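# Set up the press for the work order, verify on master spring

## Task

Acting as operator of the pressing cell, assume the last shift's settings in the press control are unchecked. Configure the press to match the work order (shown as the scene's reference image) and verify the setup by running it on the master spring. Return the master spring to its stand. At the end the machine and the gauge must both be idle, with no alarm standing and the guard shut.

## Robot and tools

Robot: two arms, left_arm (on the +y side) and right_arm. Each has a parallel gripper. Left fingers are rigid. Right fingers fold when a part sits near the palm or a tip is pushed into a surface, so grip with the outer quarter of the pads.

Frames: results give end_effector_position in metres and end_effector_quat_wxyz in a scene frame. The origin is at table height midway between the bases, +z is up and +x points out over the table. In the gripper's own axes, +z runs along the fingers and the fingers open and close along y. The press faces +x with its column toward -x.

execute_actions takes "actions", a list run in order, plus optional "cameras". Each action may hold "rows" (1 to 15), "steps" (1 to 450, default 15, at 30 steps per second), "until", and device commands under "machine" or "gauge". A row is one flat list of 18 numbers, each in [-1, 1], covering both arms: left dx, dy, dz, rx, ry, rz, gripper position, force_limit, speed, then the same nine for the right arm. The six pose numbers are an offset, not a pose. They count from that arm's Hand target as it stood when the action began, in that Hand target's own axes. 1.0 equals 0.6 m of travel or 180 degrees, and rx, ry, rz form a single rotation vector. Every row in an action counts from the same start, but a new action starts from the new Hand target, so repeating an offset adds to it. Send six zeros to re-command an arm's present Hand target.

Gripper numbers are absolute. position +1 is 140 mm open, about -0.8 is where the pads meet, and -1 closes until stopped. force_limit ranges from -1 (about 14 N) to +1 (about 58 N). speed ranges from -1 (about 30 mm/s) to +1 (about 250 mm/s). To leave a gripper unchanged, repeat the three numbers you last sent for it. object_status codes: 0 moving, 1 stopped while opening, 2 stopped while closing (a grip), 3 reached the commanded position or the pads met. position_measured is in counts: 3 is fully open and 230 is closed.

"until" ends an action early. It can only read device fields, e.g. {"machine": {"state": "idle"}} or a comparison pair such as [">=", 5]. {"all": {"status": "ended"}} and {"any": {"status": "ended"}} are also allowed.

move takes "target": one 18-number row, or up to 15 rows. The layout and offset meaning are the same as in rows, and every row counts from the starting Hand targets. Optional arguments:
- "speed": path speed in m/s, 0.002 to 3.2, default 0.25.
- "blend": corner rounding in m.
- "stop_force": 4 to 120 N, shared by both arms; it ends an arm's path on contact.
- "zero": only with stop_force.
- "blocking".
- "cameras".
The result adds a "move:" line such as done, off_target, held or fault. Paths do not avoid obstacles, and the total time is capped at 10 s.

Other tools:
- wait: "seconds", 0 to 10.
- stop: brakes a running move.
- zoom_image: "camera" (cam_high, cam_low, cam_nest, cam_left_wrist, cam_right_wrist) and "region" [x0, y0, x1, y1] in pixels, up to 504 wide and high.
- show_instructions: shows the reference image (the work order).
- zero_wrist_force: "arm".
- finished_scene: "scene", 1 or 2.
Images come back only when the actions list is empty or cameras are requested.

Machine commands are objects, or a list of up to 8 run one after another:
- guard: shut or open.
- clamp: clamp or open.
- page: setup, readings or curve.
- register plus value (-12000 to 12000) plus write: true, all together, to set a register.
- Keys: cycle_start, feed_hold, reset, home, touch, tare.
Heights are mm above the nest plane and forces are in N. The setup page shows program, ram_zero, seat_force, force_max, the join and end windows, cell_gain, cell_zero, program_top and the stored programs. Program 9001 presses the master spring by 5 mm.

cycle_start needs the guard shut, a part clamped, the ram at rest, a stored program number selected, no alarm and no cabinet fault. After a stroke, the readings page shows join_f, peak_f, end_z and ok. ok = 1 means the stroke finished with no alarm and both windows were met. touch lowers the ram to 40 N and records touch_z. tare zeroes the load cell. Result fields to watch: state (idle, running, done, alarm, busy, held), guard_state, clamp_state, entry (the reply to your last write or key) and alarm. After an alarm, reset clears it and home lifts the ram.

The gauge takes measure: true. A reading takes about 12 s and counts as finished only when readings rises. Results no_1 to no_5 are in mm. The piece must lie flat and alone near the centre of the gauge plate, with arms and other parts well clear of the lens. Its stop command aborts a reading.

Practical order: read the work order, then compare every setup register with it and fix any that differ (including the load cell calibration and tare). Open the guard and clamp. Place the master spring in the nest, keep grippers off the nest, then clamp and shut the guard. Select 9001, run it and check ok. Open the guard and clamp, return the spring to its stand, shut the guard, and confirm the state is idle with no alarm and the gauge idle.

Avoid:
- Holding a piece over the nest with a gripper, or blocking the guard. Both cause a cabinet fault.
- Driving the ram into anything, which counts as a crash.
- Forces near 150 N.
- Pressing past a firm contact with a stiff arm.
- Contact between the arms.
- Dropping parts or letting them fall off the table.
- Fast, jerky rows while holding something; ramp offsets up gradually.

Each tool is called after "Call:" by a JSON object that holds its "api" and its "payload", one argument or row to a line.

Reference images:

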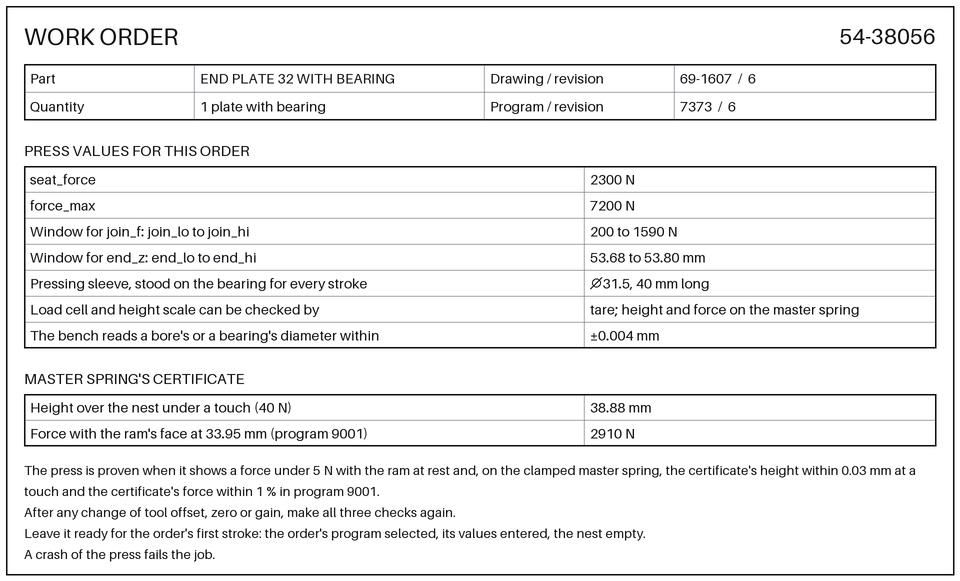

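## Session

Call:
{"api": "execute_actions", "payload": {
  "actions": []
}}

Scene clock: 0.00 s.
left_arm: end_effector_position=(+0.7572, +0.3911, +0.2971) position_measured=3 object_status=3 end_effector_quat_wxyz=(-0.021, +0.974, +0.046, +0.221) | right_arm: end_effector_position=(+0.4515, -0.3837, +0.1354) position_measured=3 object_status=3 end_effector_quat_wxyz=(-0.180, -0.164, +0.967, -0.076)
Joint positions: left_arm=[-0.595 -1.344 2.054 -2.611 -1.261 2.462] | right_arm=[0.339 -1.213 2.038 -2.015 -1.667 -0.005]
Joint velocities: within noise
Joint torques (N m): no reading
Wrist force (N): no reading
Wrist torque (N m): no reading
Wrist force, peak (N): no reading
Hand target: left_arm +0.7572, +0.3911, +0.2971; -0.021, +0.974, +0.046, +0.221 | right_arm +0.4515, -0.3837, +0.1354; -0.180, -0.164, +0.967, -0.076
Tool commands: left_gripper/position=+1.0 left_gripper/force_limit=+1.0 left_gripper/speed=+1.0 right_gripper/position=+1.0 right_gripper/force_limit=+1.0 right_gripper/speed=+1.0
machine.setup: program=+6636 ram_zero=+153.064 seat_force=+240 force_max=+7200 join_lo=+0 join_hi=+12000 end_lo=+56.400 end_hi=+65.400 cell_gain=+1.968 cell_zero=+490 program_revision=+4 program_top=+59.400 stored1_number=+9001 stored1_revision=+1 stored2_number=+7395 stored2_revision=+3 stored3_number=+2327 stored3_revision=+5 stored4_number=+7373 stored4_revision=+6 stored5_number=+6636 stored5_revision=+4
machine: state=idle guard_state=shut clamp_state=closed_empty guard_answer=taken clamp_answer=taken page=setup entry=no_entry entries=0 alarm=no_alarm queue=idle queue_left=0
gauge: message=nothing_yet readings=0 no_1=0.000 no_2=0.000 no_3=0.000 no_4=0.000 no_5=0.000

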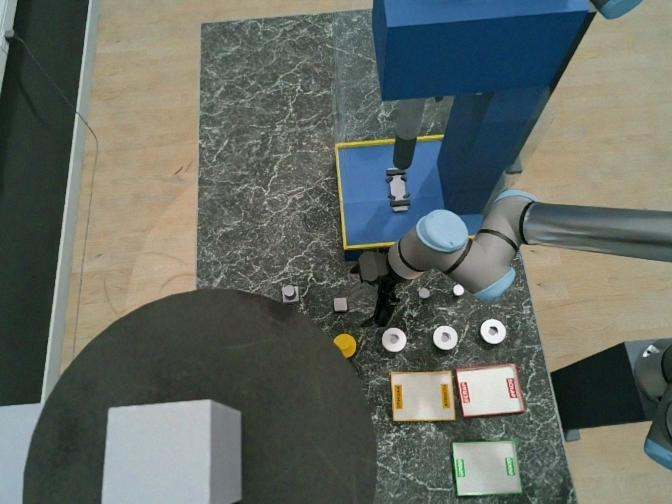

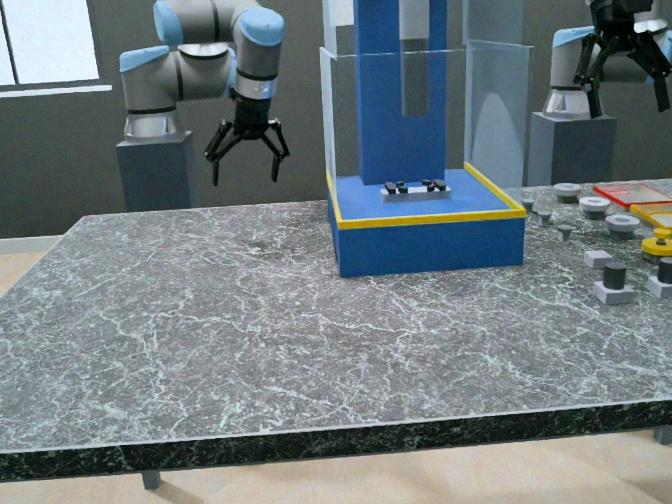

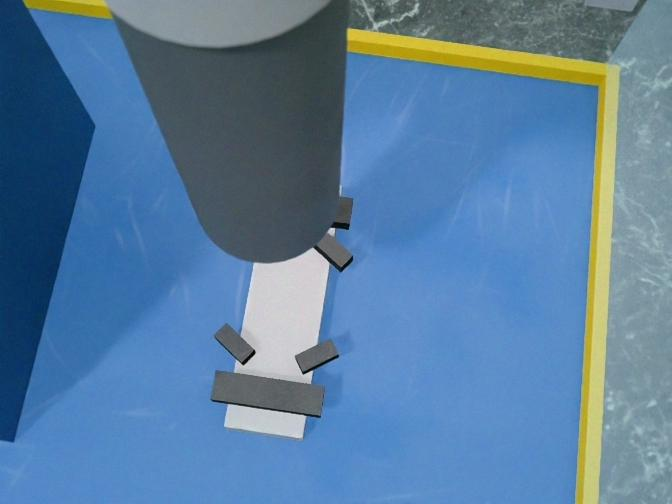

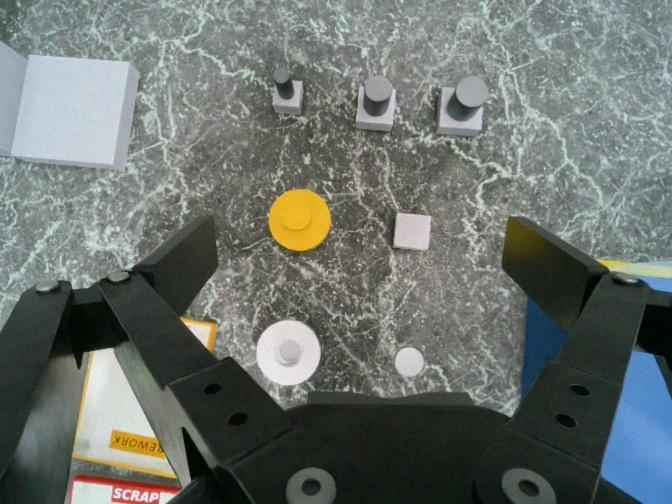

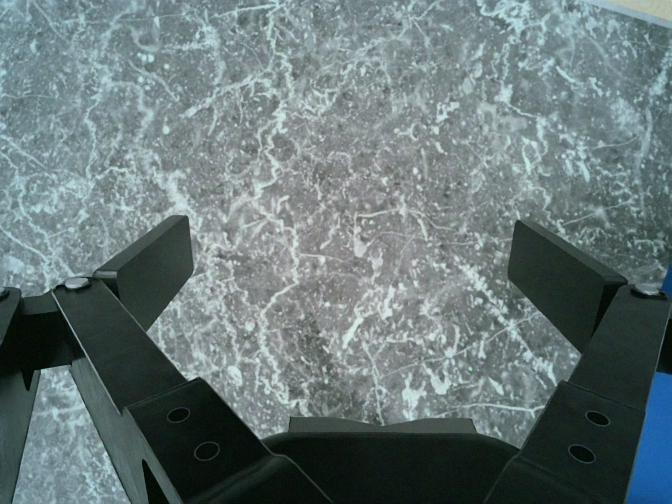

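Call:
{"api": "execute_actions", "payload": {
  "actions": [
    {"machine":[{"tare":true},{"register":"seat_force","value":2300,"write":true},{"register":"join_lo","value":200,"write":true},{"register":"join_hi","value":1590,"write":true},{"register":"end_lo","value":53.68,"write":true},{"register":"end_hi","value":53.80,"write":true},{"register":"program","value":9001,"write":true}],"steps":15},
    {"machine":[{"guard":"open"},{"clamp":"open"},{"page":"readings"}],"steps":2}
  ]
}}

Call:
{"api": "move", "payload": {
  "target": [
    [-0.1199,-0.2703,0.0912,-0.1987,0.1811,0.2053,1,1,1,0,0,0,0,0,0,1,1,1],
    [-0.1153,-0.1913,0.3043,-0.1987,0.1811,0.2053,1,1,1,0,0,0,0,0,0,1,1,1]
  ],
  "speed": 0.25,
  "blend": 0.03,
  "cameras": ["cam_left_wrist","cam_low","cam_nest","cam_high"]
}}

Scene clock: 30.53 s.
left_arm: end_effector_position=(+0.7572, +0.3911, +0.2971) position_measured=3 object_status=3 end_effector_quat_wxyz=(-0.021, +0.974, +0.046, +0.221) | right_arm: end_effector_position=(+0.4515, -0.3837, +0.1354) position_measured=3 object_status=3 end_effector_quat_wxyz=(-0.180, -0.164, +0.967, -0.076)
Joint positions: left_arm=[-0.595 -1.344 2.054 -2.611 -1.261 2.462] | right_arm=[0.339 -1.213 2.038 -2.015 -1.667 -0.005]
Joint torques (N m): left_arm=[-1.24 -65.02 -37.6 -5.88 0.39 -0.42] | right_arm=[-1.66 -63.24 -32.83 -3.08 0.11 -0.44]
Wrist force (N): left_arm=[0.0 -0.5 0.3] | right_arm=[0.1 0.0 -0.1]
Wrist torque (N m): left_arm=[-0.10 0.00 0.00] | right_arm=[-0.01 -0.01 0.00]
Wrist force, peak (N): left_arm=[0.3 -0.7 0.7] | right_arm=[0.8 0.4 -0.2]
Hand target: left_arm +0.7572, +0.3911, +0.2971; -0.021, +0.974, +0.046, +0.221 | right_arm +0.4515, -0.3837, +0.1354; -0.180, -0.164, +0.967, -0.076
Tool commands: left_gripper/position=+1.0 left_gripper/force_limit=+1.0 left_gripper/speed=+1.0 right_gripper/position=+1.0 right_gripper/force_limit=+1.0 right_gripper/speed=+1.0
machine.setup: program=+6636 ram_zero=+153.064 seat_force=+2300 force_max=+7200 join_lo=+200 join_hi=+12000 end_lo=+56.400 end_hi=+65.400 cell_gain=+1.968 cell_zero=+106 program_revision=+4 program_top=+59.400 stored1_number=+9001 stored1_revision=+1 stored2_number=+7395 stored2_revision=+3 stored3_number=+2327 stored3_revision=+5 stored4_number=+7373 stored4_revision=+6 stored5_number=+6636 stored5_revision=+4
machine: state=idle guard_state=between clamp_state=closed_empty guard_answer=taken clamp_answer=taken page=setup entry=taken entries=3 alarm=no_alarm queue=running queue_left=2
gauge: message=nothing_yet readings=0 no_1=0.000 no_2=0.000 no_3=0.000 no_4=0.000 no_5=0.000

Scene clock: 33.80 s.
left_arm: end_effector_position=(+0.7620, +0.5110, +0.1050) position_measured=3 object_status=3 end_effector_quat_wxyz=(+0.191, +0.800, -0.331, +0.462) | right_arm: end_effector_position=(+0.4515, -0.3837, +0.1354) position_measured=3 object_status=3 end_effector_quat_wxyz=(-0.180, -0.164, +0.967, -0.076)
Joint positions: left_arm=[-0.115 -0.725 2.212 -4.01 -2.104 3.49] | right_arm=[0.339 -1.213 2.038 -2.015 -1.667 -0.005]
Joint torques (N m): left_arm=[-9.89 -60.45 -15.5 -7.69 1.94 -3.04] | right_arm=[-3.34 -63.3 -32.33 -3.23 -0.01 -0.16]
Wrist force (N): left_arm=[-0.6 -0.3 -0.1] | right_arm=[0.4 0.1 -0.2]
Wrist torque (N m): left_arm=[-0.02 0.05 0.10] | right_arm=[0.02 -0.09 0.00]
Wrist force, peak (N): left_arm=[-1.6 -0.4 2.6] | right_arm=[0.8 -0.3 0.0]
Hand target: left_arm +0.7620, +0.5110, +0.1050; +0.191, +0.800, -0.331, +0.462 | right_arm +0.4515, -0.3837, +0.1354; -0.180, -0.164, +0.967, -0.076
Off the commanded pose: left_arm 0.000 m, 0 deg | right_arm 0.000 m, 0 deg.
machine.setup: program=+6636 ram_zero=+153.064 seat_force=+2300 force_max=+7200 join_lo=+200 join_hi=+12000 end_lo=+56.400 end_hi=+65.400 cell_gain=+1.968 cell_zero=+106 program_revision=+4 program_top=+59.400 stored1_number=+9001 stored1_revision=+1 stored2_number=+7395 stored2_revision=+3 stored3_number=+2327 stored3_revision=+5 stored4_number=+7373 stored4_revision=+6 stored5_number=+6636 stored5_revision=+4
machine: state=idle guard_state=open clamp_state=open guard_answer=taken clamp_answer=taken page=setup entry=taken entries=3 alarm=no_alarm queue=running queue_left=1
gauge: message=nothing_yet readings=0 no_1=0.000 no_2=0.000 no_3=0.000 no_4=0.000 no_5=0.000
move: done
Images, in order (width x height): cam_high 672x504, cam_low 672x504, cam_nest 672x504, cam_left_wrist 672x504.

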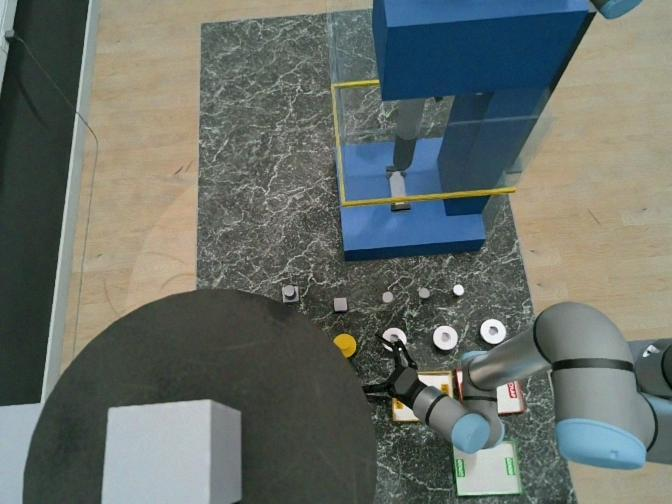

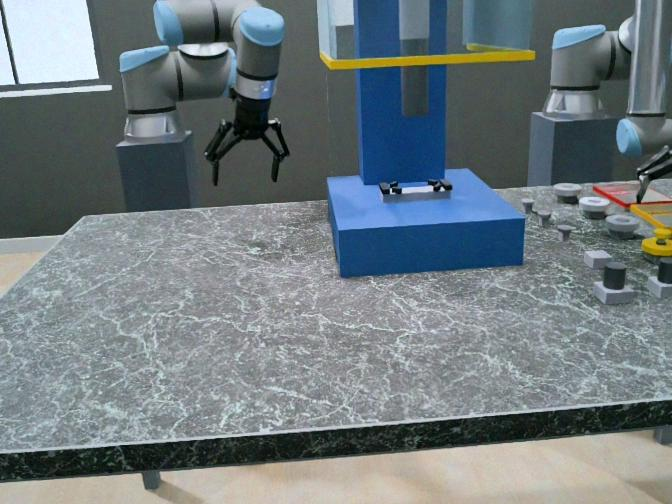

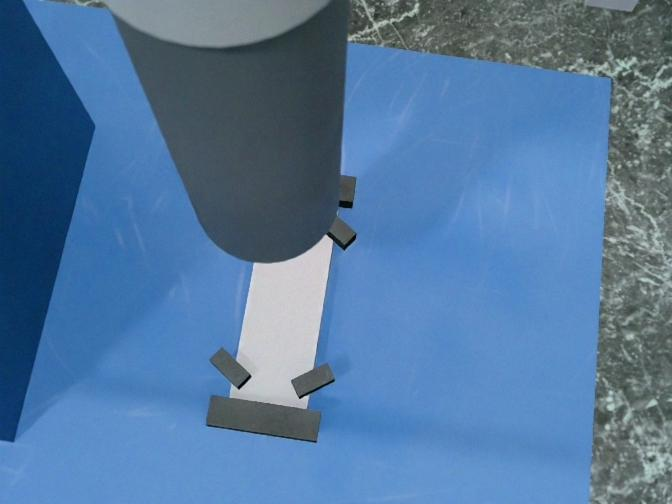

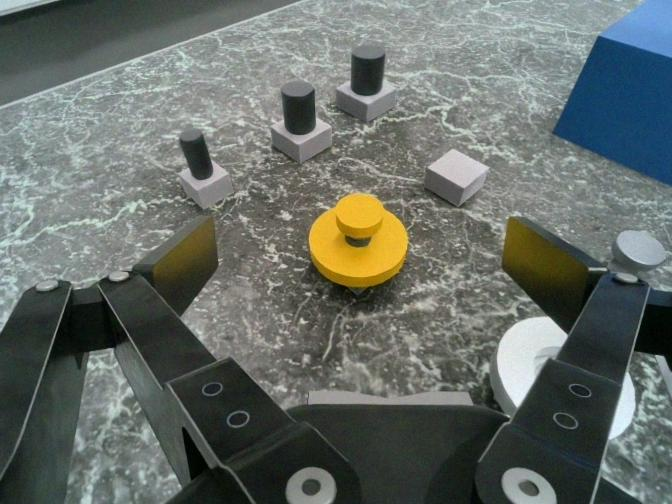

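Call:
{"api": "execute_actions", "payload": {
  "actions": [
    {"machine":[{"register":"join_hi","value":1590,"write":true},{"register":"end_lo","value":53.68,"write":true},{"register":"end_hi","value":53.80,"write":true},{"register":"program","value":9001,"write":true},{"page":"setup"}],"steps":45,"until":{"all":{"status":"ended"}}}
  ]
}}

Call:
{"api": "move", "payload": {
  "target": [-0.0017,0.0067,0.135,0,0,0,1,1,1,0,0,0,0,0,0,1,1,1],
  "speed": 0.1,
  "cameras": ["cam_left_wrist"]
}}

Call:
{"api": "zoom_image", "payload": {
  "camera": "cam_left_wrist",
  "region": [180, 100, 540, 370]
}}

Scene clock: 53.97 s.
left_arm: end_effector_position=(+0.7620, +0.5110, +0.1050) position_measured=3 object_status=3 end_effector_quat_wxyz=(+0.191, +0.800, -0.331, +0.462) | right_arm: end_effector_position=(+0.4515, -0.3837, +0.1354) position_measured=3 object_status=3 end_effector_quat_wxyz=(-0.180, -0.164, +0.967, -0.076)
Joint positions: left_arm=[-0.115 -0.725 2.212 -4.01 -2.104 3.49] | right_arm=[0.339 -1.213 2.038 -2.015 -1.667 -0.005]
Joint torques (N m): left_arm=[-9.84 -62.57 -15.08 -7.55 1.62 -2.83] | right_arm=[0.31 -62.37 -33.12 -3.19 0.03 -0.34]
Wrist force (N): left_arm=[-0.2 -0.1 0.0] | right_arm=[0.0 0.0 -0.6]
Wrist torque (N m): left_arm=[0.01 -0.04 0.11] | right_arm=[0.00 -0.01 0.00]
Wrist force, peak (N): left_arm=[-0.5 -0.7 0.6] | right_arm=[0.8 0.3 -0.5]
Hand target: left_arm +0.7620, +0.5110, +0.1050; +0.191, +0.800, -0.331, +0.462 | right_arm +0.4515, -0.3837, +0.1354; -0.180, -0.164, +0.967, -0.076
Tool commands: left_gripper/position=+1.0 left_gripper/force_limit=+1.0 left_gripper/speed=+1.0 right_gripper/position=+1.0 right_gripper/force_limit=+1.0 right_gripper/speed=+1.0
Off the commanded pose: left_arm 0.000 m, 0 deg | right_arm 0.000 m, 0 deg.
machine.setup: program=+9001 ram_zero=+153.064 seat_force=+2300 force_max=+7200 join_lo=+200 join_hi=+1590 end_lo=+53.680 end_hi=+53.800 cell_gain=+1.968 cell_zero=+106 program_revision=+1 program_top=+33.950 stored1_number=+9001 stored1_revision=+1 stored2_number=+7395 stored2_revision=+3 stored3_number=+2327 stored3_revision=+5 stored4_number=+7373 stored4_revision=+6 stored5_number=+6636 stored5_revision=+4
machine: state=idle guard_state=open clamp_state=open guard_answer=taken clamp_answer=taken page=setup entry=taken entries=7 alarm=no_alarm queue=done queue_left=0
gauge: message=nothing_yet readings=0 no_1=0.000 no_2=0.000 no_3=0.000 no_4=0.000 no_5=0.000

Scene clock: 55.20 s.
left_arm: end_effector_position=(+0.8084, +0.4590, +0.0637) position_measured=3 object_status=3 end_effector_quat_wxyz=(+0.191, +0.800, -0.331, +0.462) | right_arm: end_effector_position=(+0.4515, -0.3837, +0.1354) position_measured=3 object_status=3 end_effector_quat_wxyz=(-0.180, -0.164, +0.967, -0.076)
Joint positions: left_arm=[-0.186 -0.633 2.102 -4.014 -2.046 3.444] | right_arm=[0.339 -1.213 2.038 -2.015 -1.667 -0.005]
Joint torques (N m): left_arm=[-12.59 -67.38 -16.36 -3.58 1.65 -3.16] | right_arm=[-1.36 -61.16 -33.07 -3.32 -0.42 -0.58]
Wrist force (N): left_arm=[-0.6 -0.8 0.1] | right_arm=[0.3 0.1 -0.3]
Wrist torque (N m): left_arm=[-0.12 -0.01 0.08] | right_arm=[0.01 -0.05 0.00]
Wrist force, peak (N): left_arm=[0.1 -0.6 1.4] | right_arm=[0.7 0.0 0.2]
Hand target: left_arm +0.8085, +0.4589, +0.0636; +0.191, +0.800, -0.331, +0.462 | right_arm +0.4515, -0.3837, +0.1354; -0.180, -0.164, +0.967, -0.076
Off the commanded pose: left_arm 0.000 m, 0 deg | right_arm 0.000 m, 0 deg.
machine.setup: program=+9001 ram_zero=+153.064 seat_force=+2300 force_max=+7200 join_lo=+200 join_hi=+1590 end_lo=+53.680 end_hi=+53.800 cell_gain=+1.968 cell_zero=+106 program_revision=+1 program_top=+33.950 stored1_number=+9001 stored1_revision=+1 stored2_number=+7395 stored2_revision=+3 stored3_number=+2327 stored3_revision=+5 stored4_number=+7373 stored4_revision=+6 stored5_number=+6636 stored5_revision=+4
machine: state=idle guard_state=open clamp_state=open guard_answer=taken clamp_answer=taken page=setup entry=taken entries=7 alarm=no_alarm queue=done queue_left=0
gauge: message=nothing_yet readings=0 no_1=0.000 no_2=0.000 no_3=0.000 no_4=0.000 no_5=0.000
move: done
Images, in order (width x height): cam_left_wrist 672x504.

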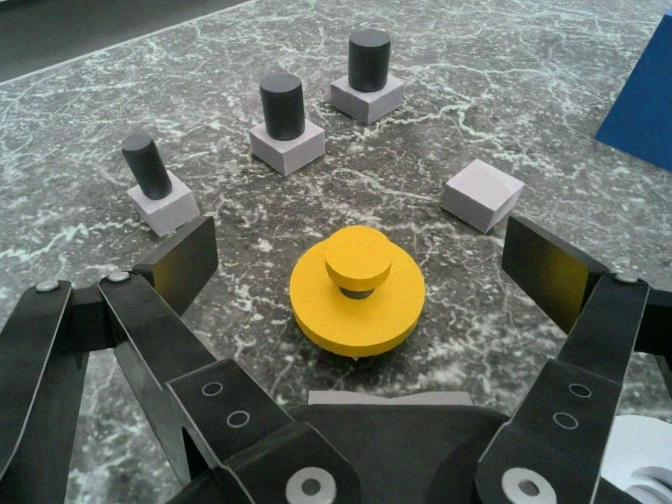

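Scaled by 1.400 from the camera's 672x504 image, which has a finer 960x720 frame.

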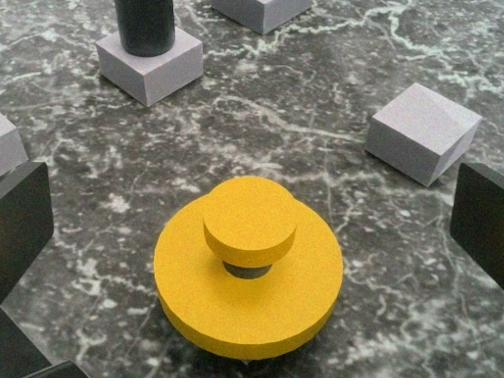

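Call:
{"api": "move", "payload": {
  "target": [-0.005,0,-0.0067,0,0,0,1,1,1,0,0,0,0,0,0,1,1,1],
  "speed": 0.05
}}

Call:
{"api": "execute_actions", "payload": {
  "actions": [
    {"rows":[[0,0,0,0,0,0,-1,0.5,-1,0,0,0,0,0,0,1,1,1]],"steps":150}
  ],
  "cameras": ["cam_left_wrist"]
}}

Call:
{"api": "zoom_image", "payload": {
  "camera": "cam_left_wrist",
  "region": [180, 100, 540, 370]
}}

Scene clock: 69.90 s.
left_arm: end_effector_position=(+0.8050, +0.4624, +0.0630) position_measured=3 object_status=3 end_effector_quat_wxyz=(+0.191, +0.800, -0.331, +0.462) | right_arm: end_effector_position=(+0.4515, -0.3837, +0.1354) position_measured=3 object_status=3 end_effector_quat_wxyz=(-0.180, -0.164, +0.967, -0.076)
Joint positions: left_arm=[-0.181 -0.633 2.108 -4.019 -2.05 3.447] | right_arm=[0.339 -1.213 2.038 -2.015 -1.667 -0.005]
Joint torques (N m): left_arm=[8.36 -68.72 -2.12 -7.12 -4.35 2.76] | right_arm=[-2.38 -62.85 -33.21 -3.17 -0.27 -0.43]
Wrist force (N): left_arm=[-0.3 -0.3 -0.2] | right_arm=[0.0 -0.3 -0.1]
Wrist torque (N m): left_arm=[-0.01 -0.09 -0.05] | right_arm=[-0.07 -0.01 0.00]
Wrist force, peak (N): left_arm=[-0.8 -0.6 0.2] | right_arm=[0.8 0.0 0.1]
Hand target: left_arm +0.8050, +0.4625, +0.0630; +0.191, +0.800, -0.331, +0.462 | right_arm +0.4515, -0.3837, +0.1354; -0.180, -0.164, +0.967, -0.076
Off the commanded pose: left_arm 0.000 m, 0 deg | right_arm 0.000 m, 0 deg.
machine.setup: program=+9001 ram_zero=+153.064 seat_force=+2300 force_max=+7200 join_lo=+200 join_hi=+1590 end_lo=+53.680 end_hi=+53.800 cell_gain=+1.968 cell_zero=+106 program_revision=+1 program_top=+33.950 stored1_number=+9001 stored1_revision=+1 stored2_number=+7395 stored2_revision=+3 stored3_number=+2327 stored3_revision=+5 stored4_number=+7373 stored4_revision=+6 stored5_number=+6636 stored5_revision=+4
machine: state=idle guard_state=open clamp_state=open guard_answer=taken clamp_answer=taken page=setup entry=taken entries=7 alarm=no_alarm queue=done queue_left=0
gauge: message=nothing_yet readings=0 no_1=0.000 no_2=0.000 no_3=0.000 no_4=0.000 no_5=0.000
move: done

Scene clock: 75.10 s.
left_arm: end_effector_position=(+0.8050, +0.4625, +0.0630) position_measured=185 object_status=2 end_effector_quat_wxyz=(+0.191, +0.800, -0.331, +0.462) | right_arm: end_effector_position=(+0.4515, -0.3837, +0.1354) position_measured=3 object_status=3 end_effector_quat_wxyz=(-0.180, -0.164, +0.967, -0.076)
Joint positions: left_arm=[-0.181 -0.633 2.108 -4.02 -2.05 3.447] | right_arm=[0.339 -1.213 2.038 -2.015 -1.667 -0.005]
Joint torques (N m): left_arm=[-6 -68.94 -6.05 -2.36 -4.32 2.13] | right_arm=[-3.9 -63.81 -32.41 -3.05 0.28 -0.34]
Wrist force (N): left_arm=[2.7 -0.8 -10.6] | right_arm=[0.4 0.4 -0.1]
Wrist torque (N m): left_arm=[-0.01 -0.29 -0.04] | right_arm=[0.08 -0.07 0.00]
Wrist force, peak (N): left_arm=[2.6 -0.8 -11.3] | right_arm=[0.8 0.3 -0.4]
Hand target: left_arm +0.8050, +0.4625, +0.0630; +0.191, +0.800, -0.331, +0.462 | right_arm +0.4515, -0.3837, +0.1354; -0.180, -0.164, +0.967, -0.076
Off the commanded pose: left_arm 0.000 m, 0 deg | right_arm 0.000 m, 0 deg.
machine.setup: program=+9001 ram_zero=+153.064 seat_force=+2300 force_max=+7200 join_lo=+200 join_hi=+1590 end_lo=+53.680 end_hi=+53.800 cell_gain=+1.968 cell_zero=+106 program_revision=+1 program_top=+33.950 stored1_number=+9001 stored1_revision=+1 stored2_number=+7395 stored2_revision=+3 stored3_number=+2327 stored3_revision=+5 stored4_number=+7373 stored4_revision=+6 stored5_number=+6636 stored5_revision=+4
machine: state=idle guard_state=open clamp_state=open guard_answer=taken clamp_answer=taken page=setup entry=taken entries=7 alarm=no_alarm queue=done queue_left=0
gauge: message=nothing_yet readings=0 no_1=0.000 no_2=0.000 no_3=0.000 no_4=0.000 no_5=0.000
Images, in order (width x height): cam_left_wrist 672x504.

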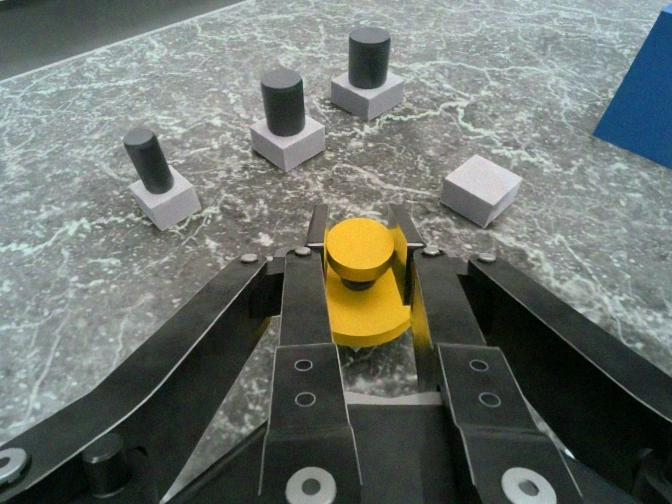

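Scaled by 1.400 from the camera's 672x504 image, which has a finer 960x720 frame.

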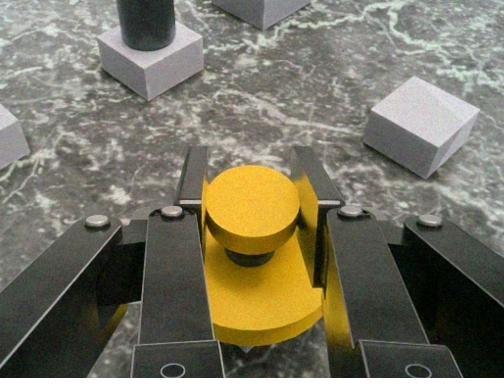

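Call:
{"api": "move", "payload": {
  "target": [
    [0.0144,0,-0.0083,0,0,0,-1,0.5,-1,0,0,0,0,0,0,1,1,1],
    [0.1876,0,-0.1083,0,0,0,-1,0.5,-1,0,0,0,0,0,0,1,1,1]
  ],
  "speed": [0.03,0.15],
  "blend": [0.004,0],
  "cameras": ["cam_left_wrist"]
}}

Scene clock: 91.97 s.
left_arm: end_effector_position=(+0.8049, +0.4624, +0.1929) position_measured=185 object_status=2 end_effector_quat_wxyz=(+0.191, +0.800, -0.331, +0.462) | right_arm: end_effector_position=(+0.4515, -0.3837, +0.1354) position_measured=3 object_status=3 end_effector_quat_wxyz=(-0.180, -0.164, +0.967, -0.076)
Joint positions: left_arm=[-0.181 -0.88 2.171 -3.834 -2.05 3.446] | right_arm=[0.339 -1.213 2.038 -2.015 -1.667 -0.005]
Joint torques (N m): left_arm=[-9.42 -102.05 -11.26 -4.91 1.68 2.37] | right_arm=[-1.55 -63.63 -33.79 -3.19 0.1 -0.32]
Wrist force (N): left_arm=[-4.5 -0.2 2.6] | right_arm=[0.2 -0.1 -0.3]
Wrist torque (N m): left_arm=[0.00 -0.07 -0.04] | right_arm=[-0.02 -0.05 0.00]
Wrist force, peak (N): left_arm=[2.4 -1.2 -11.5] | right_arm=[0.9 0.3 -0.2]
Hand target: left_arm +0.8049, +0.4624, +0.1930; +0.191, +0.800, -0.331, +0.462 | right_arm +0.4515, -0.3837, +0.1354; -0.180, -0.164, +0.967, -0.076
Off the commanded pose: left_arm 0.000 m, 0 deg | right_arm 0.000 m, 0 deg.
machine.setup: program=+9001 ram_zero=+153.064 seat_force=+2300 force_max=+7200 join_lo=+200 join_hi=+1590 end_lo=+53.680 end_hi=+53.800 cell_gain=+1.968 cell_zero=+106 program_revision=+1 program_top=+33.950 stored1_number=+9001 stored1_revision=+1 stored2_number=+7395 stored2_revision=+3 stored3_number=+2327 stored3_revision=+5 stored4_number=+7373 stored4_revision=+6 stored5_number=+6636 stored5_revision=+4
machine: state=idle guard_state=open clamp_state=open guard_answer=taken clamp_answer=taken page=setup entry=taken entries=7 alarm=no_alarm queue=done queue_left=0
gauge: message=nothing_yet readings=0 no_1=0.000 no_2=0.000 no_3=0.000 no_4=0.000 no_5=0.000
move: done
Images, in order (width x height): cam_left_wrist 672x504.

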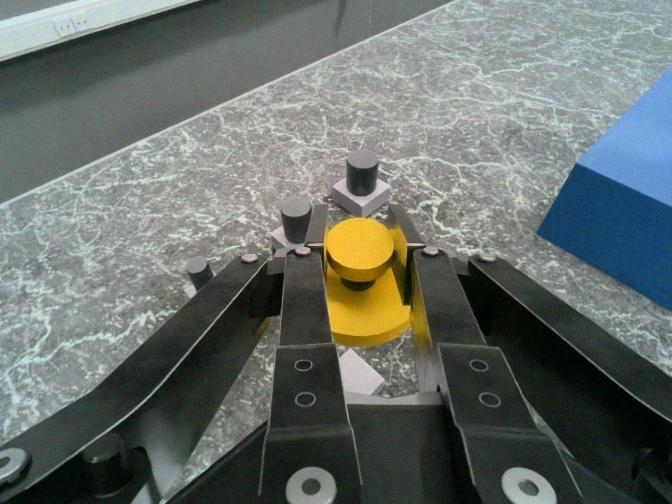

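Call:
{"api": "move", "payload": {
  "target": [
    [-0.0427,0.3975,-0.074,-0.2165,0,0.125,-1,0.5,-1,0,0,0,0,0,0,1,1,1],
    [0.1142,0.7316,0.2212,-0.2165,0,0.125,-1,0.5,-1,0,0,0,0,0,0,1,1,1]
  ],
  "speed": 0.15,
  "blend": [0.03,0],
  "cameras": ["cam_left_wrist","cam_low","cam_nest"]
}}

Call:
{"api": "zoom_image", "payload": {
  "camera": "cam_low",
  "region": [320, 90, 540, 280]
}}

Call:
{"api": "zoom_image", "payload": {
  "camera": "cam_left_wrist",
  "region": [230, 80, 480, 280]
}}

Scene clock: 109.33 s.
left_arm: end_effector_position=(+0.6004, +0.0465, +0.1858) position_measured=185 object_status=2 end_effector_quat_wxyz=(+0.353, +0.613, -0.612, +0.354) | right_arm: end_effector_position=(+0.4515, -0.3837, +0.1354) position_measured=3 object_status=3 end_effector_quat_wxyz=(-0.180, -0.164, +0.967, -0.076)
Joint positions: left_arm=[-0.638 -0.853 2.063 -3.609 -2.309 3.695] | right_arm=[0.339 -1.213 2.038 -2.015 -1.667 -0.005]
Joint torques (N m): left_arm=[-13.97 -73.64 -28.92 -8.57 1.21 -3.09] | right_arm=[-2.1 -62.11 -33.32 -3.16 -0.08 -0.53]
Wrist force (N): left_arm=[-3.9 -0.2 2.4] | right_arm=[0.2 -0.1 -0.2]
Wrist torque (N m): left_arm=[-0.01 -0.13 0.16] | right_arm=[-0.04 -0.04 0.00]
Wrist force, peak (N): left_arm=[-4.8 -0.4 2.9] | right_arm=[0.6 0.6 -0.6]
Hand target: left_arm +0.6004, +0.0464, +0.1857; +0.353, +0.613, -0.612, +0.354 | right_arm +0.4515, -0.3837, +0.1354; -0.180, -0.164, +0.967, -0.076
Off the commanded pose: left_arm 0.000 m, 0 deg | right_arm 0.000 m, 0 deg.
machine.setup: program=+9001 ram_zero=+153.064 seat_force=+2300 force_max=+7200 join_lo=+200 join_hi=+1590 end_lo=+53.680 end_hi=+53.800 cell_gain=+1.968 cell_zero=+106 program_revision=+1 program_top=+33.950 stored1_number=+9001 stored1_revision=+1 stored2_number=+7395 stored2_revision=+3 stored3_number=+2327 stored3_revision=+5 stored4_number=+7373 stored4_revision=+6 stored5_number=+6636 stored5_revision=+4
machine: state=idle guard_state=open clamp_state=open guard_answer=taken clamp_answer=taken page=setup entry=taken entries=7 alarm=no_alarm queue=done queue_left=0
gauge: message=nothing_yet readings=0 no_1=0.000 no_2=0.000 no_3=0.000 no_4=0.000 no_5=0.000
move: done
Images, in order (width x height): cam_low 672x504, cam_nest 672x504, cam_left_wrist 672x504.

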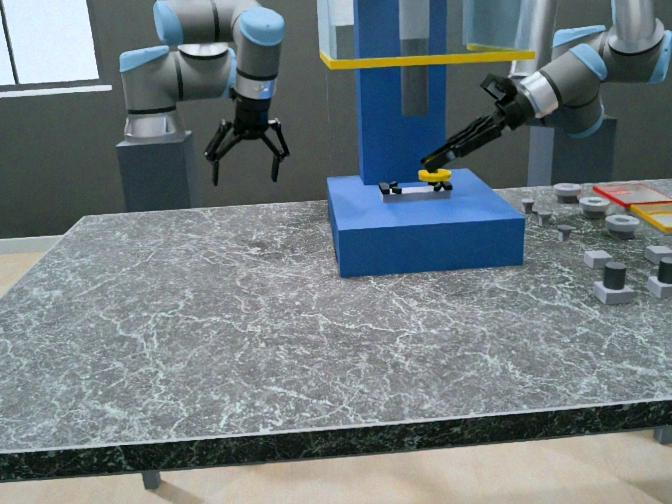

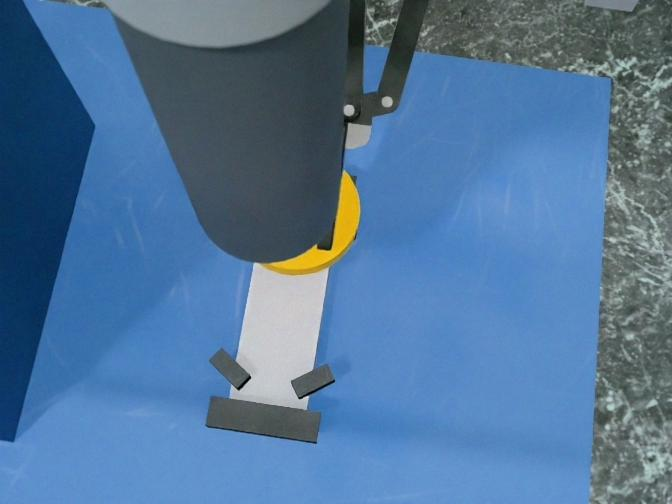

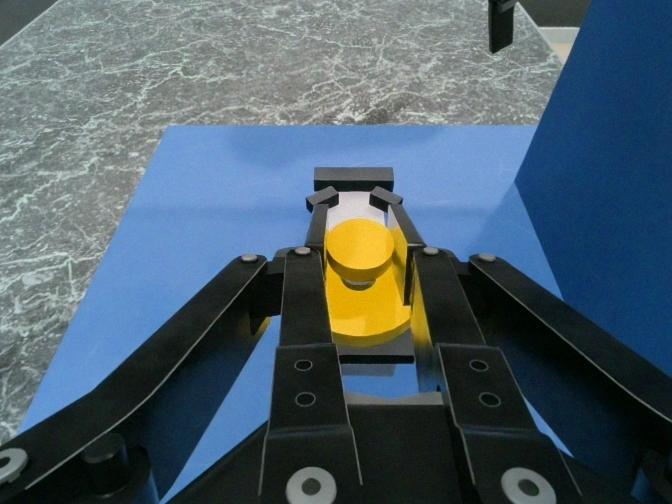

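Scaled by 2.291 from the camera's 672x504 image, which has a finer 960x720 frame.

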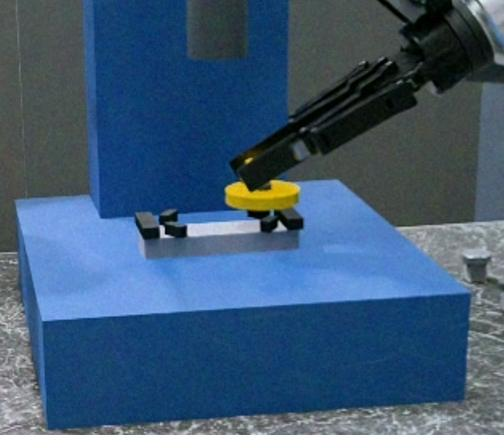

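Scaled by 2.016 from the camera's 672x504 image, which has a finer 960x720 frame.

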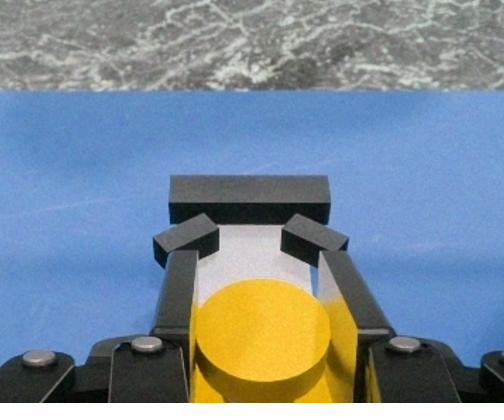

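Call:
{"api": "move", "payload": {
  "target": [0.0297,0,0.0637,0,0,0,-1,0.5,-1,0,0,0,0,0,0,1,1,1],
  "speed": 0.06,
  "cameras": ["cam_left_wrist","cam_low","cam_nest"]
}}

Call:
{"api": "zoom_image", "payload": {
  "camera": "cam_low",
  "region": [320, 90, 540, 280]
}}

Scene clock: 123.03 s.
left_arm: end_effector_position=(+0.6004, +0.0044, +0.1821) position_measured=185 object_status=2 end_effector_quat_wxyz=(+0.353, +0.613, -0.612, +0.354) | right_arm: end_effector_position=(+0.4515, -0.3837, +0.1354) position_measured=3 object_status=3 end_effector_quat_wxyz=(-0.180, -0.164, +0.967, -0.076)
Joint positions: left_arm=[-0.684 -0.829 2.019 -3.616 -2.274 3.654] | right_arm=[0.339 -1.213 2.038 -2.015 -1.667 -0.005]
Joint torques (N m): left_arm=[-11.23 -72.3 -29.65 -8.71 0.98 -3.05] | right_arm=[-1.49 -63.6 -33.19 -3.08 -0.19 -0.46]
Wrist force (N): left_arm=[-3.9 0.3 2.4] | right_arm=[0.3 0.0 -0.1]
Wrist torque (N m): left_arm=[0.10 -0.12 0.12] | right_arm=[0.01 -0.07 0.00]
Wrist force, peak (N): left_arm=[-4.4 -0.2 2.3] | right_arm=[0.7 0.0 -0.4]
Hand target: left_arm +0.6004, +0.0043, +0.1821; +0.353, +0.613, -0.612, +0.354 | right_arm +0.4515, -0.3837, +0.1354; -0.180, -0.164, +0.967, -0.076
Off the commanded pose: left_arm 0.000 m, 0 deg | right_arm 0.000 m, 0 deg.
machine.setup: program=+9001 ram_zero=+153.064 seat_force=+2300 force_max=+7200 join_lo=+200 join_hi=+1590 end_lo=+53.680 end_hi=+53.800 cell_gain=+1.968 cell_zero=+106 program_revision=+1 program_top=+33.950 stored1_number=+9001 stored1_revision=+1 stored2_number=+7395 stored2_revision=+3 stored3_number=+2327 stored3_revision=+5 stored4_number=+7373 stored4_revision=+6 stored5_number=+6636 stored5_revision=+4
machine: state=idle guard_state=open clamp_state=open guard_answer=taken clamp_answer=taken page=setup entry=taken entries=7 alarm=no_alarm queue=done queue_left=0
gauge: message=nothing_yet readings=0 no_1=0.000 no_2=0.000 no_3=0.000 no_4=0.000 no_5=0.000
move: done
Images, in order (width x height): cam_low 672x504, cam_nest 672x504, cam_left_wrist 672x504.

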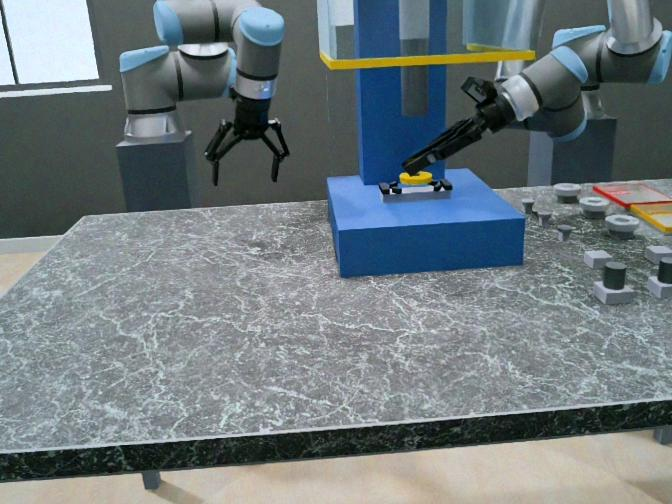

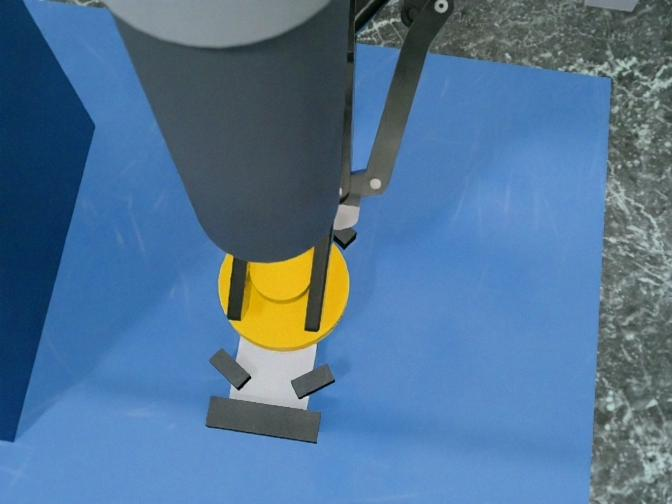

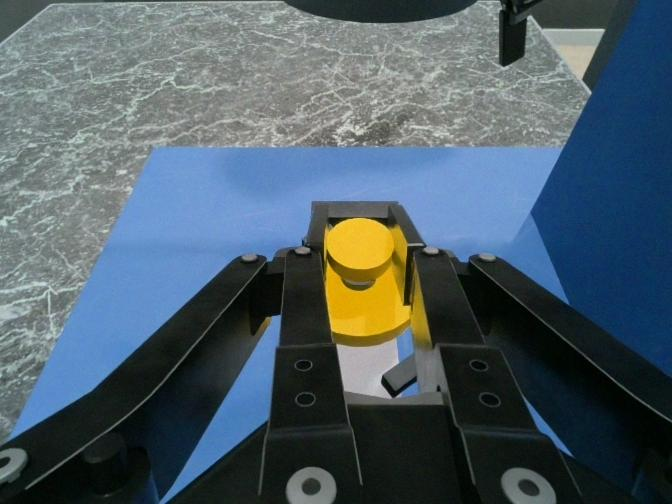

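Scaled by 2.291 from the camera's 672x504 image, which has a finer 960x720 frame.

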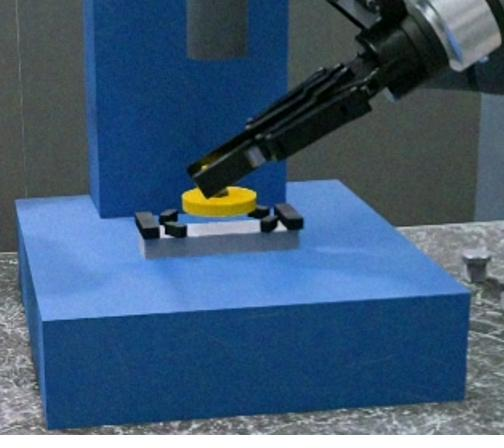

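Call:
{"api": "move", "payload": {
  "target": [
    [-0.0202,0,0.0117,0,0,0,-1,0.5,-1,0,0,0,0,0,0,1,1,1],
    [-0.0375,0,0.0217,0,0,0,-1,0.5,-1,0,0,0,0,0,0,1,1,1]
  ],
  "speed": [0.02,0.01],
  "stop_force": 6,
  "cameras": ["cam_low"]
}}

Call:
{"api": "zoom_image", "payload": {
  "camera": "cam_low",
  "region": [320, 90, 540, 280]
}}

Scene clock: 133.93 s.
left_arm: end_effector_position=(+0.6004, +0.0043, +0.1613) position_measured=185 object_status=2 end_effector_quat_wxyz=(+0.353, +0.613, -0.612, +0.354) | right_arm: end_effector_position=(+0.4515, -0.3837, +0.1354) position_measured=3 object_status=3 end_effector_quat_wxyz=(-0.180, -0.164, +0.967, -0.076)
Joint positions: left_arm=[-0.684 -0.794 2.013 -3.646 -2.274 3.654] | right_arm=[0.339 -1.213 2.038 -2.015 -1.667 -0.005]
Joint torques (N m): left_arm=[-9.11 -103.27 -10.11 -3.54 0.7 -0.04] | right_arm=[0.68 -63.47 -33.45 -3.38 0 -0.13]
Wrist force (N): left_arm=[2.1 -1.2 0.2] | right_arm=[0.3 0.1 -0.2]
Wrist torque (N m): left_arm=[0.07 -0.05 0.18] | right_arm=[0.03 -0.05 0.00]
Wrist force, peak (N): left_arm=[6.6 1.9 -9.1] | right_arm=[0.7 0.0 -0.4]
Hand target: left_arm +0.6004, +0.0043, +0.1613; +0.353, +0.613, -0.612, +0.354 (not the last commanded pose) | right_arm +0.4515, -0.3837, +0.1354; -0.180, -0.164, +0.967, -0.076
Off the commanded pose: left_arm 0.005 m, 0 deg | right_arm 0.000 m, 0 deg.
machine.setup: program=+9001 ram_zero=+153.064 seat_force=+2300 force_max=+7200 join_lo=+200 join_hi=+1590 end_lo=+53.680 end_hi=+53.800 cell_gain=+1.968 cell_zero=+106 program_revision=+1 program_top=+33.950 stored1_number=+9001 stored1_revision=+1 stored2_number=+7395 stored2_revision=+3 stored3_number=+2327 stored3_revision=+5 stored4_number=+7373 stored4_revision=+6 stored5_number=+6636 stored5_revision=+4
machine: state=idle guard_state=open clamp_state=open guard_answer=taken clamp_answer=taken page=setup entry=taken entries=7 alarm=no_alarm queue=done queue_left=0
gauge: message=nothing_yet readings=0 no_1=0.000 no_2=0.000 no_3=0.000 no_4=0.000 no_5=0.000
move: contact (left_arm); path passed 1 of 2 targets
Images, in order (width x height): cam_low 672x504.

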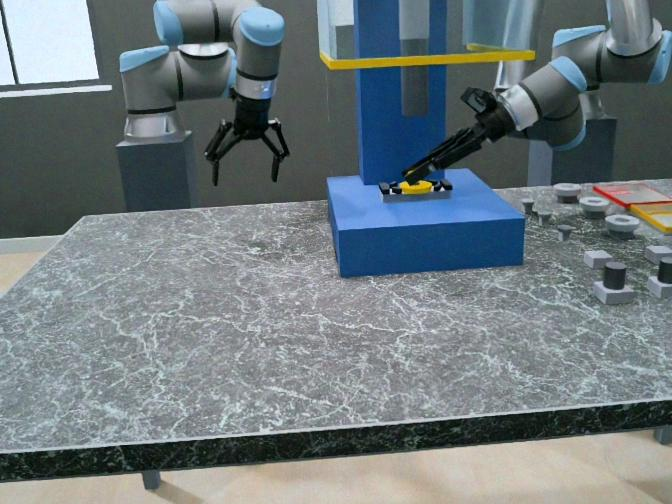

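Scaled by 2.291 from the camera's 672x504 image, which has a finer 960x720 frame.

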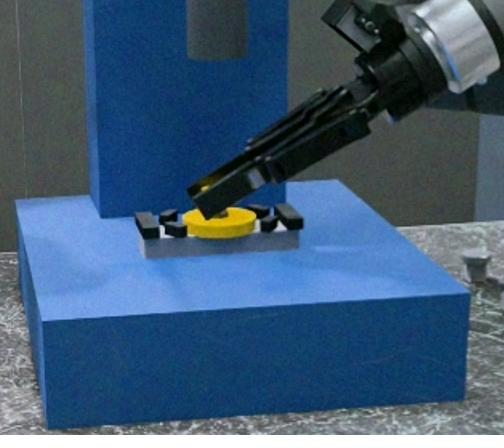

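Call:
{"api": "execute_actions", "payload": {
  "actions": [
    {"rows":[[0,0,0,0,0,0,0.6,0.5,-1,0,0,0,0,0,0,1,1,1]],"steps":90}
  ]
}}

Call:
{"api": "move", "payload": {
  "target": [-0.2667,0,-0.4619,0,0,0,0.6,0.5,-1,0,0,0,0,0,0,1,1,1],
  "speed": 0.2,
  "cameras": ["cam_low","cam_nest","cam_left_wrist"]
}}

Call:
{"api": "zoom_image", "payload": {
  "camera": "cam_low",
  "region": [320, 90, 540, 280]
}}

Scene clock: 143.37 s.
left_arm: end_effector_position=(+0.6004, +0.0043, +0.1613) position_measured=53 object_status=3 end_effector_quat_wxyz=(+0.353, +0.613, -0.612, +0.354) | right_arm: end_effector_position=(+0.4515, -0.3837, +0.1354) position_measured=3 object_status=3 end_effector_quat_wxyz=(-0.180, -0.164, +0.967, -0.076)
Joint positions: left_arm=[-0.684 -0.794 2.013 -3.646 -2.274 3.654] | right_arm=[0.339 -1.213 2.038 -2.015 -1.667 -0.005]
Joint torques (N m): left_arm=[1.66 -103.22 -18.73 -5.98 0.72 -0.21] | right_arm=[0.31 -63.11 -32.83 -3.36 -0.39 -0.15]
Wrist force (N): left_arm=[0.0 0.0 -0.5] | right_arm=[0.1 0.2 -0.1]
Wrist torque (N m): left_arm=[0.03 -0.12 0.13] | right_arm=[0.04 -0.03 0.00]
Wrist force, peak (N): left_arm=[2.6 -1.7 0.5] | right_arm=[0.7 -0.3 -0.5]
Hand target: left_arm +0.6004, +0.0043, +0.1613; +0.353, +0.613, -0.612, +0.354 | right_arm +0.4515, -0.3837, +0.1354; -0.180, -0.164, +0.967, -0.076
Off the commanded pose: left_arm 0.000 m, 0 deg | right_arm 0.000 m, 0 deg.
machine.setup: program=+9001 ram_zero=+153.064 seat_force=+2300 force_max=+7200 join_lo=+200 join_hi=+1590 end_lo=+53.680 end_hi=+53.800 cell_gain=+1.968 cell_zero=+106 program_revision=+1 program_top=+33.950 stored1_number=+9001 stored1_revision=+1 stored2_number=+7395 stored2_revision=+3 stored3_number=+2327 stored3_revision=+5 stored4_number=+7373 stored4_revision=+6 stored5_number=+6636 stored5_revision=+4
machine: state=idle guard_state=open clamp_state=open guard_answer=taken clamp_answer=taken page=setup entry=taken entries=7 alarm=no_alarm queue=done queue_left=0
gauge: message=nothing_yet readings=0 no_1=0.000 no_2=0.000 no_3=0.000 no_4=0.000 no_5=0.000

Scene clock: 145.60 s.
left_arm: end_effector_position=(+0.6001, +0.3243, +0.1613) position_measured=53 object_status=3 end_effector_quat_wxyz=(+0.353, +0.613, -0.612, +0.354) | right_arm: end_effector_position=(+0.4515, -0.3837, +0.1354) position_measured=3 object_status=3 end_effector_quat_wxyz=(-0.180, -0.164, +0.967, -0.076)
Joint positions: left_arm=[-0.261 -0.924 2.242 -3.366 -2.543 4.154] | right_arm=[0.339 -1.213 2.038 -2.015 -1.667 -0.005]
Joint torques (N m): left_arm=[7.12 -91.93 -16.37 -3.7 -5.84 2.65] | right_arm=[-1.66 -62.06 -32.92 -3.4 -0.16 -0.5]
Wrist force (N): left_arm=[0.1 0.2 0.0] | right_arm=[0.4 0.2 0.0]
Wrist torque (N m): left_arm=[0.10 -0.13 -0.06] | right_arm=[0.04 -0.08 0.00]
Wrist force, peak (N): left_arm=[-1.0 0.2 -2.4] | right_arm=[0.7 0.4 -0.2]
Hand target: left_arm +0.6001, +0.3243, +0.1613; +0.353, +0.613, -0.612, +0.354 | right_arm +0.4515, -0.3837, +0.1354; -0.180, -0.164, +0.967, -0.076
Off the commanded pose: left_arm 0.000 m, 0 deg | right_arm 0.000 m, 0 deg.
machine.setup: program=+9001 ram_zero=+153.064 seat_force=+2300 force_max=+7200 join_lo=+200 join_hi=+1590 end_lo=+53.680 end_hi=+53.800 cell_gain=+1.968 cell_zero=+106 program_revision=+1 program_top=+33.950 stored1_number=+9001 stored1_revision=+1 stored2_number=+7395 stored2_revision=+3 stored3_number=+2327 stored3_revision=+5 stored4_number=+7373 stored4_revision=+6 stored5_number=+6636 stored5_revision=+4
machine: state=idle guard_state=open clamp_state=open guard_answer=taken clamp_answer=taken page=setup entry=taken entries=7 alarm=no_alarm queue=done queue_left=0
gauge: message=nothing_yet readings=0 no_1=0.000 no_2=0.000 no_3=0.000 no_4=0.000 no_5=0.000
move: done
Images, in order (width x height): cam_low 672x504, cam_nest 672x504, cam_left_wrist 672x504.

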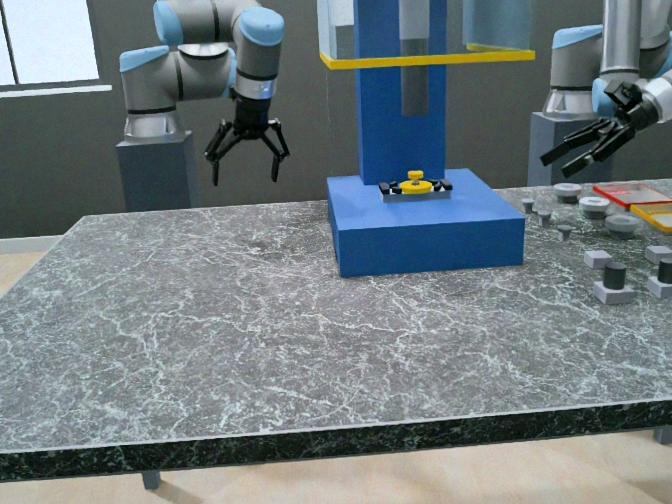

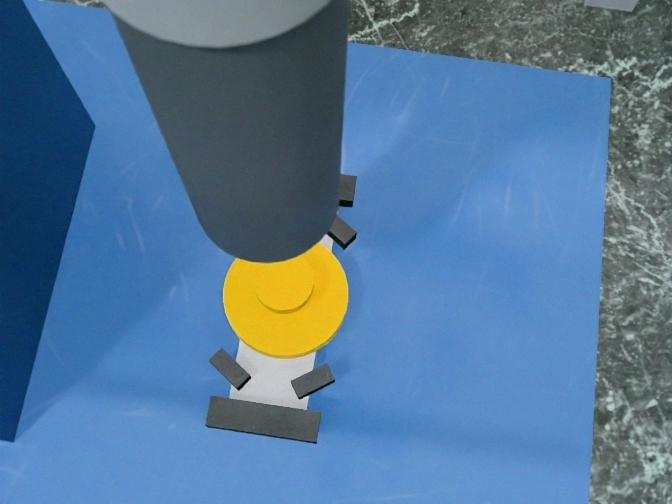

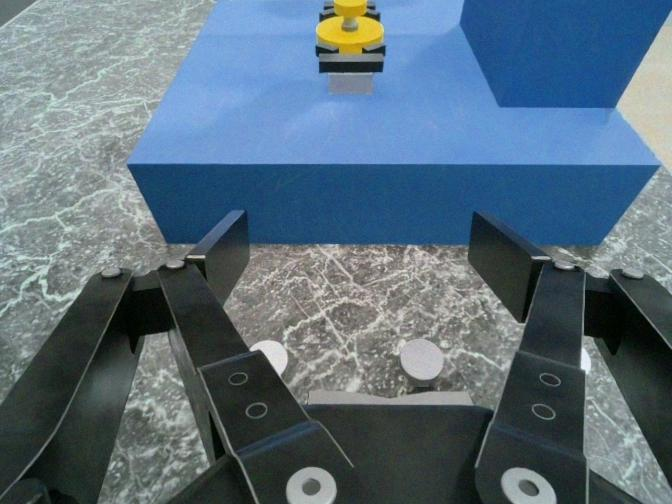

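Scaled by 2.291 from the camera's 672x504 image, which has a finer 960x720 frame.

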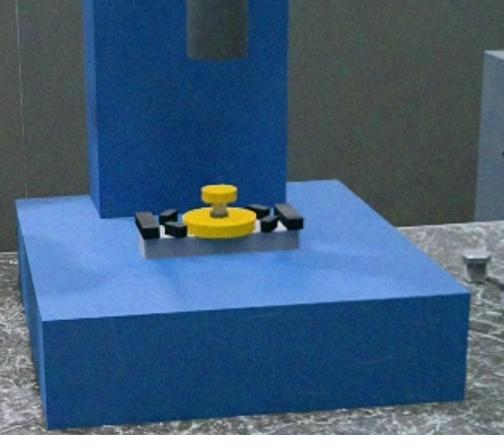

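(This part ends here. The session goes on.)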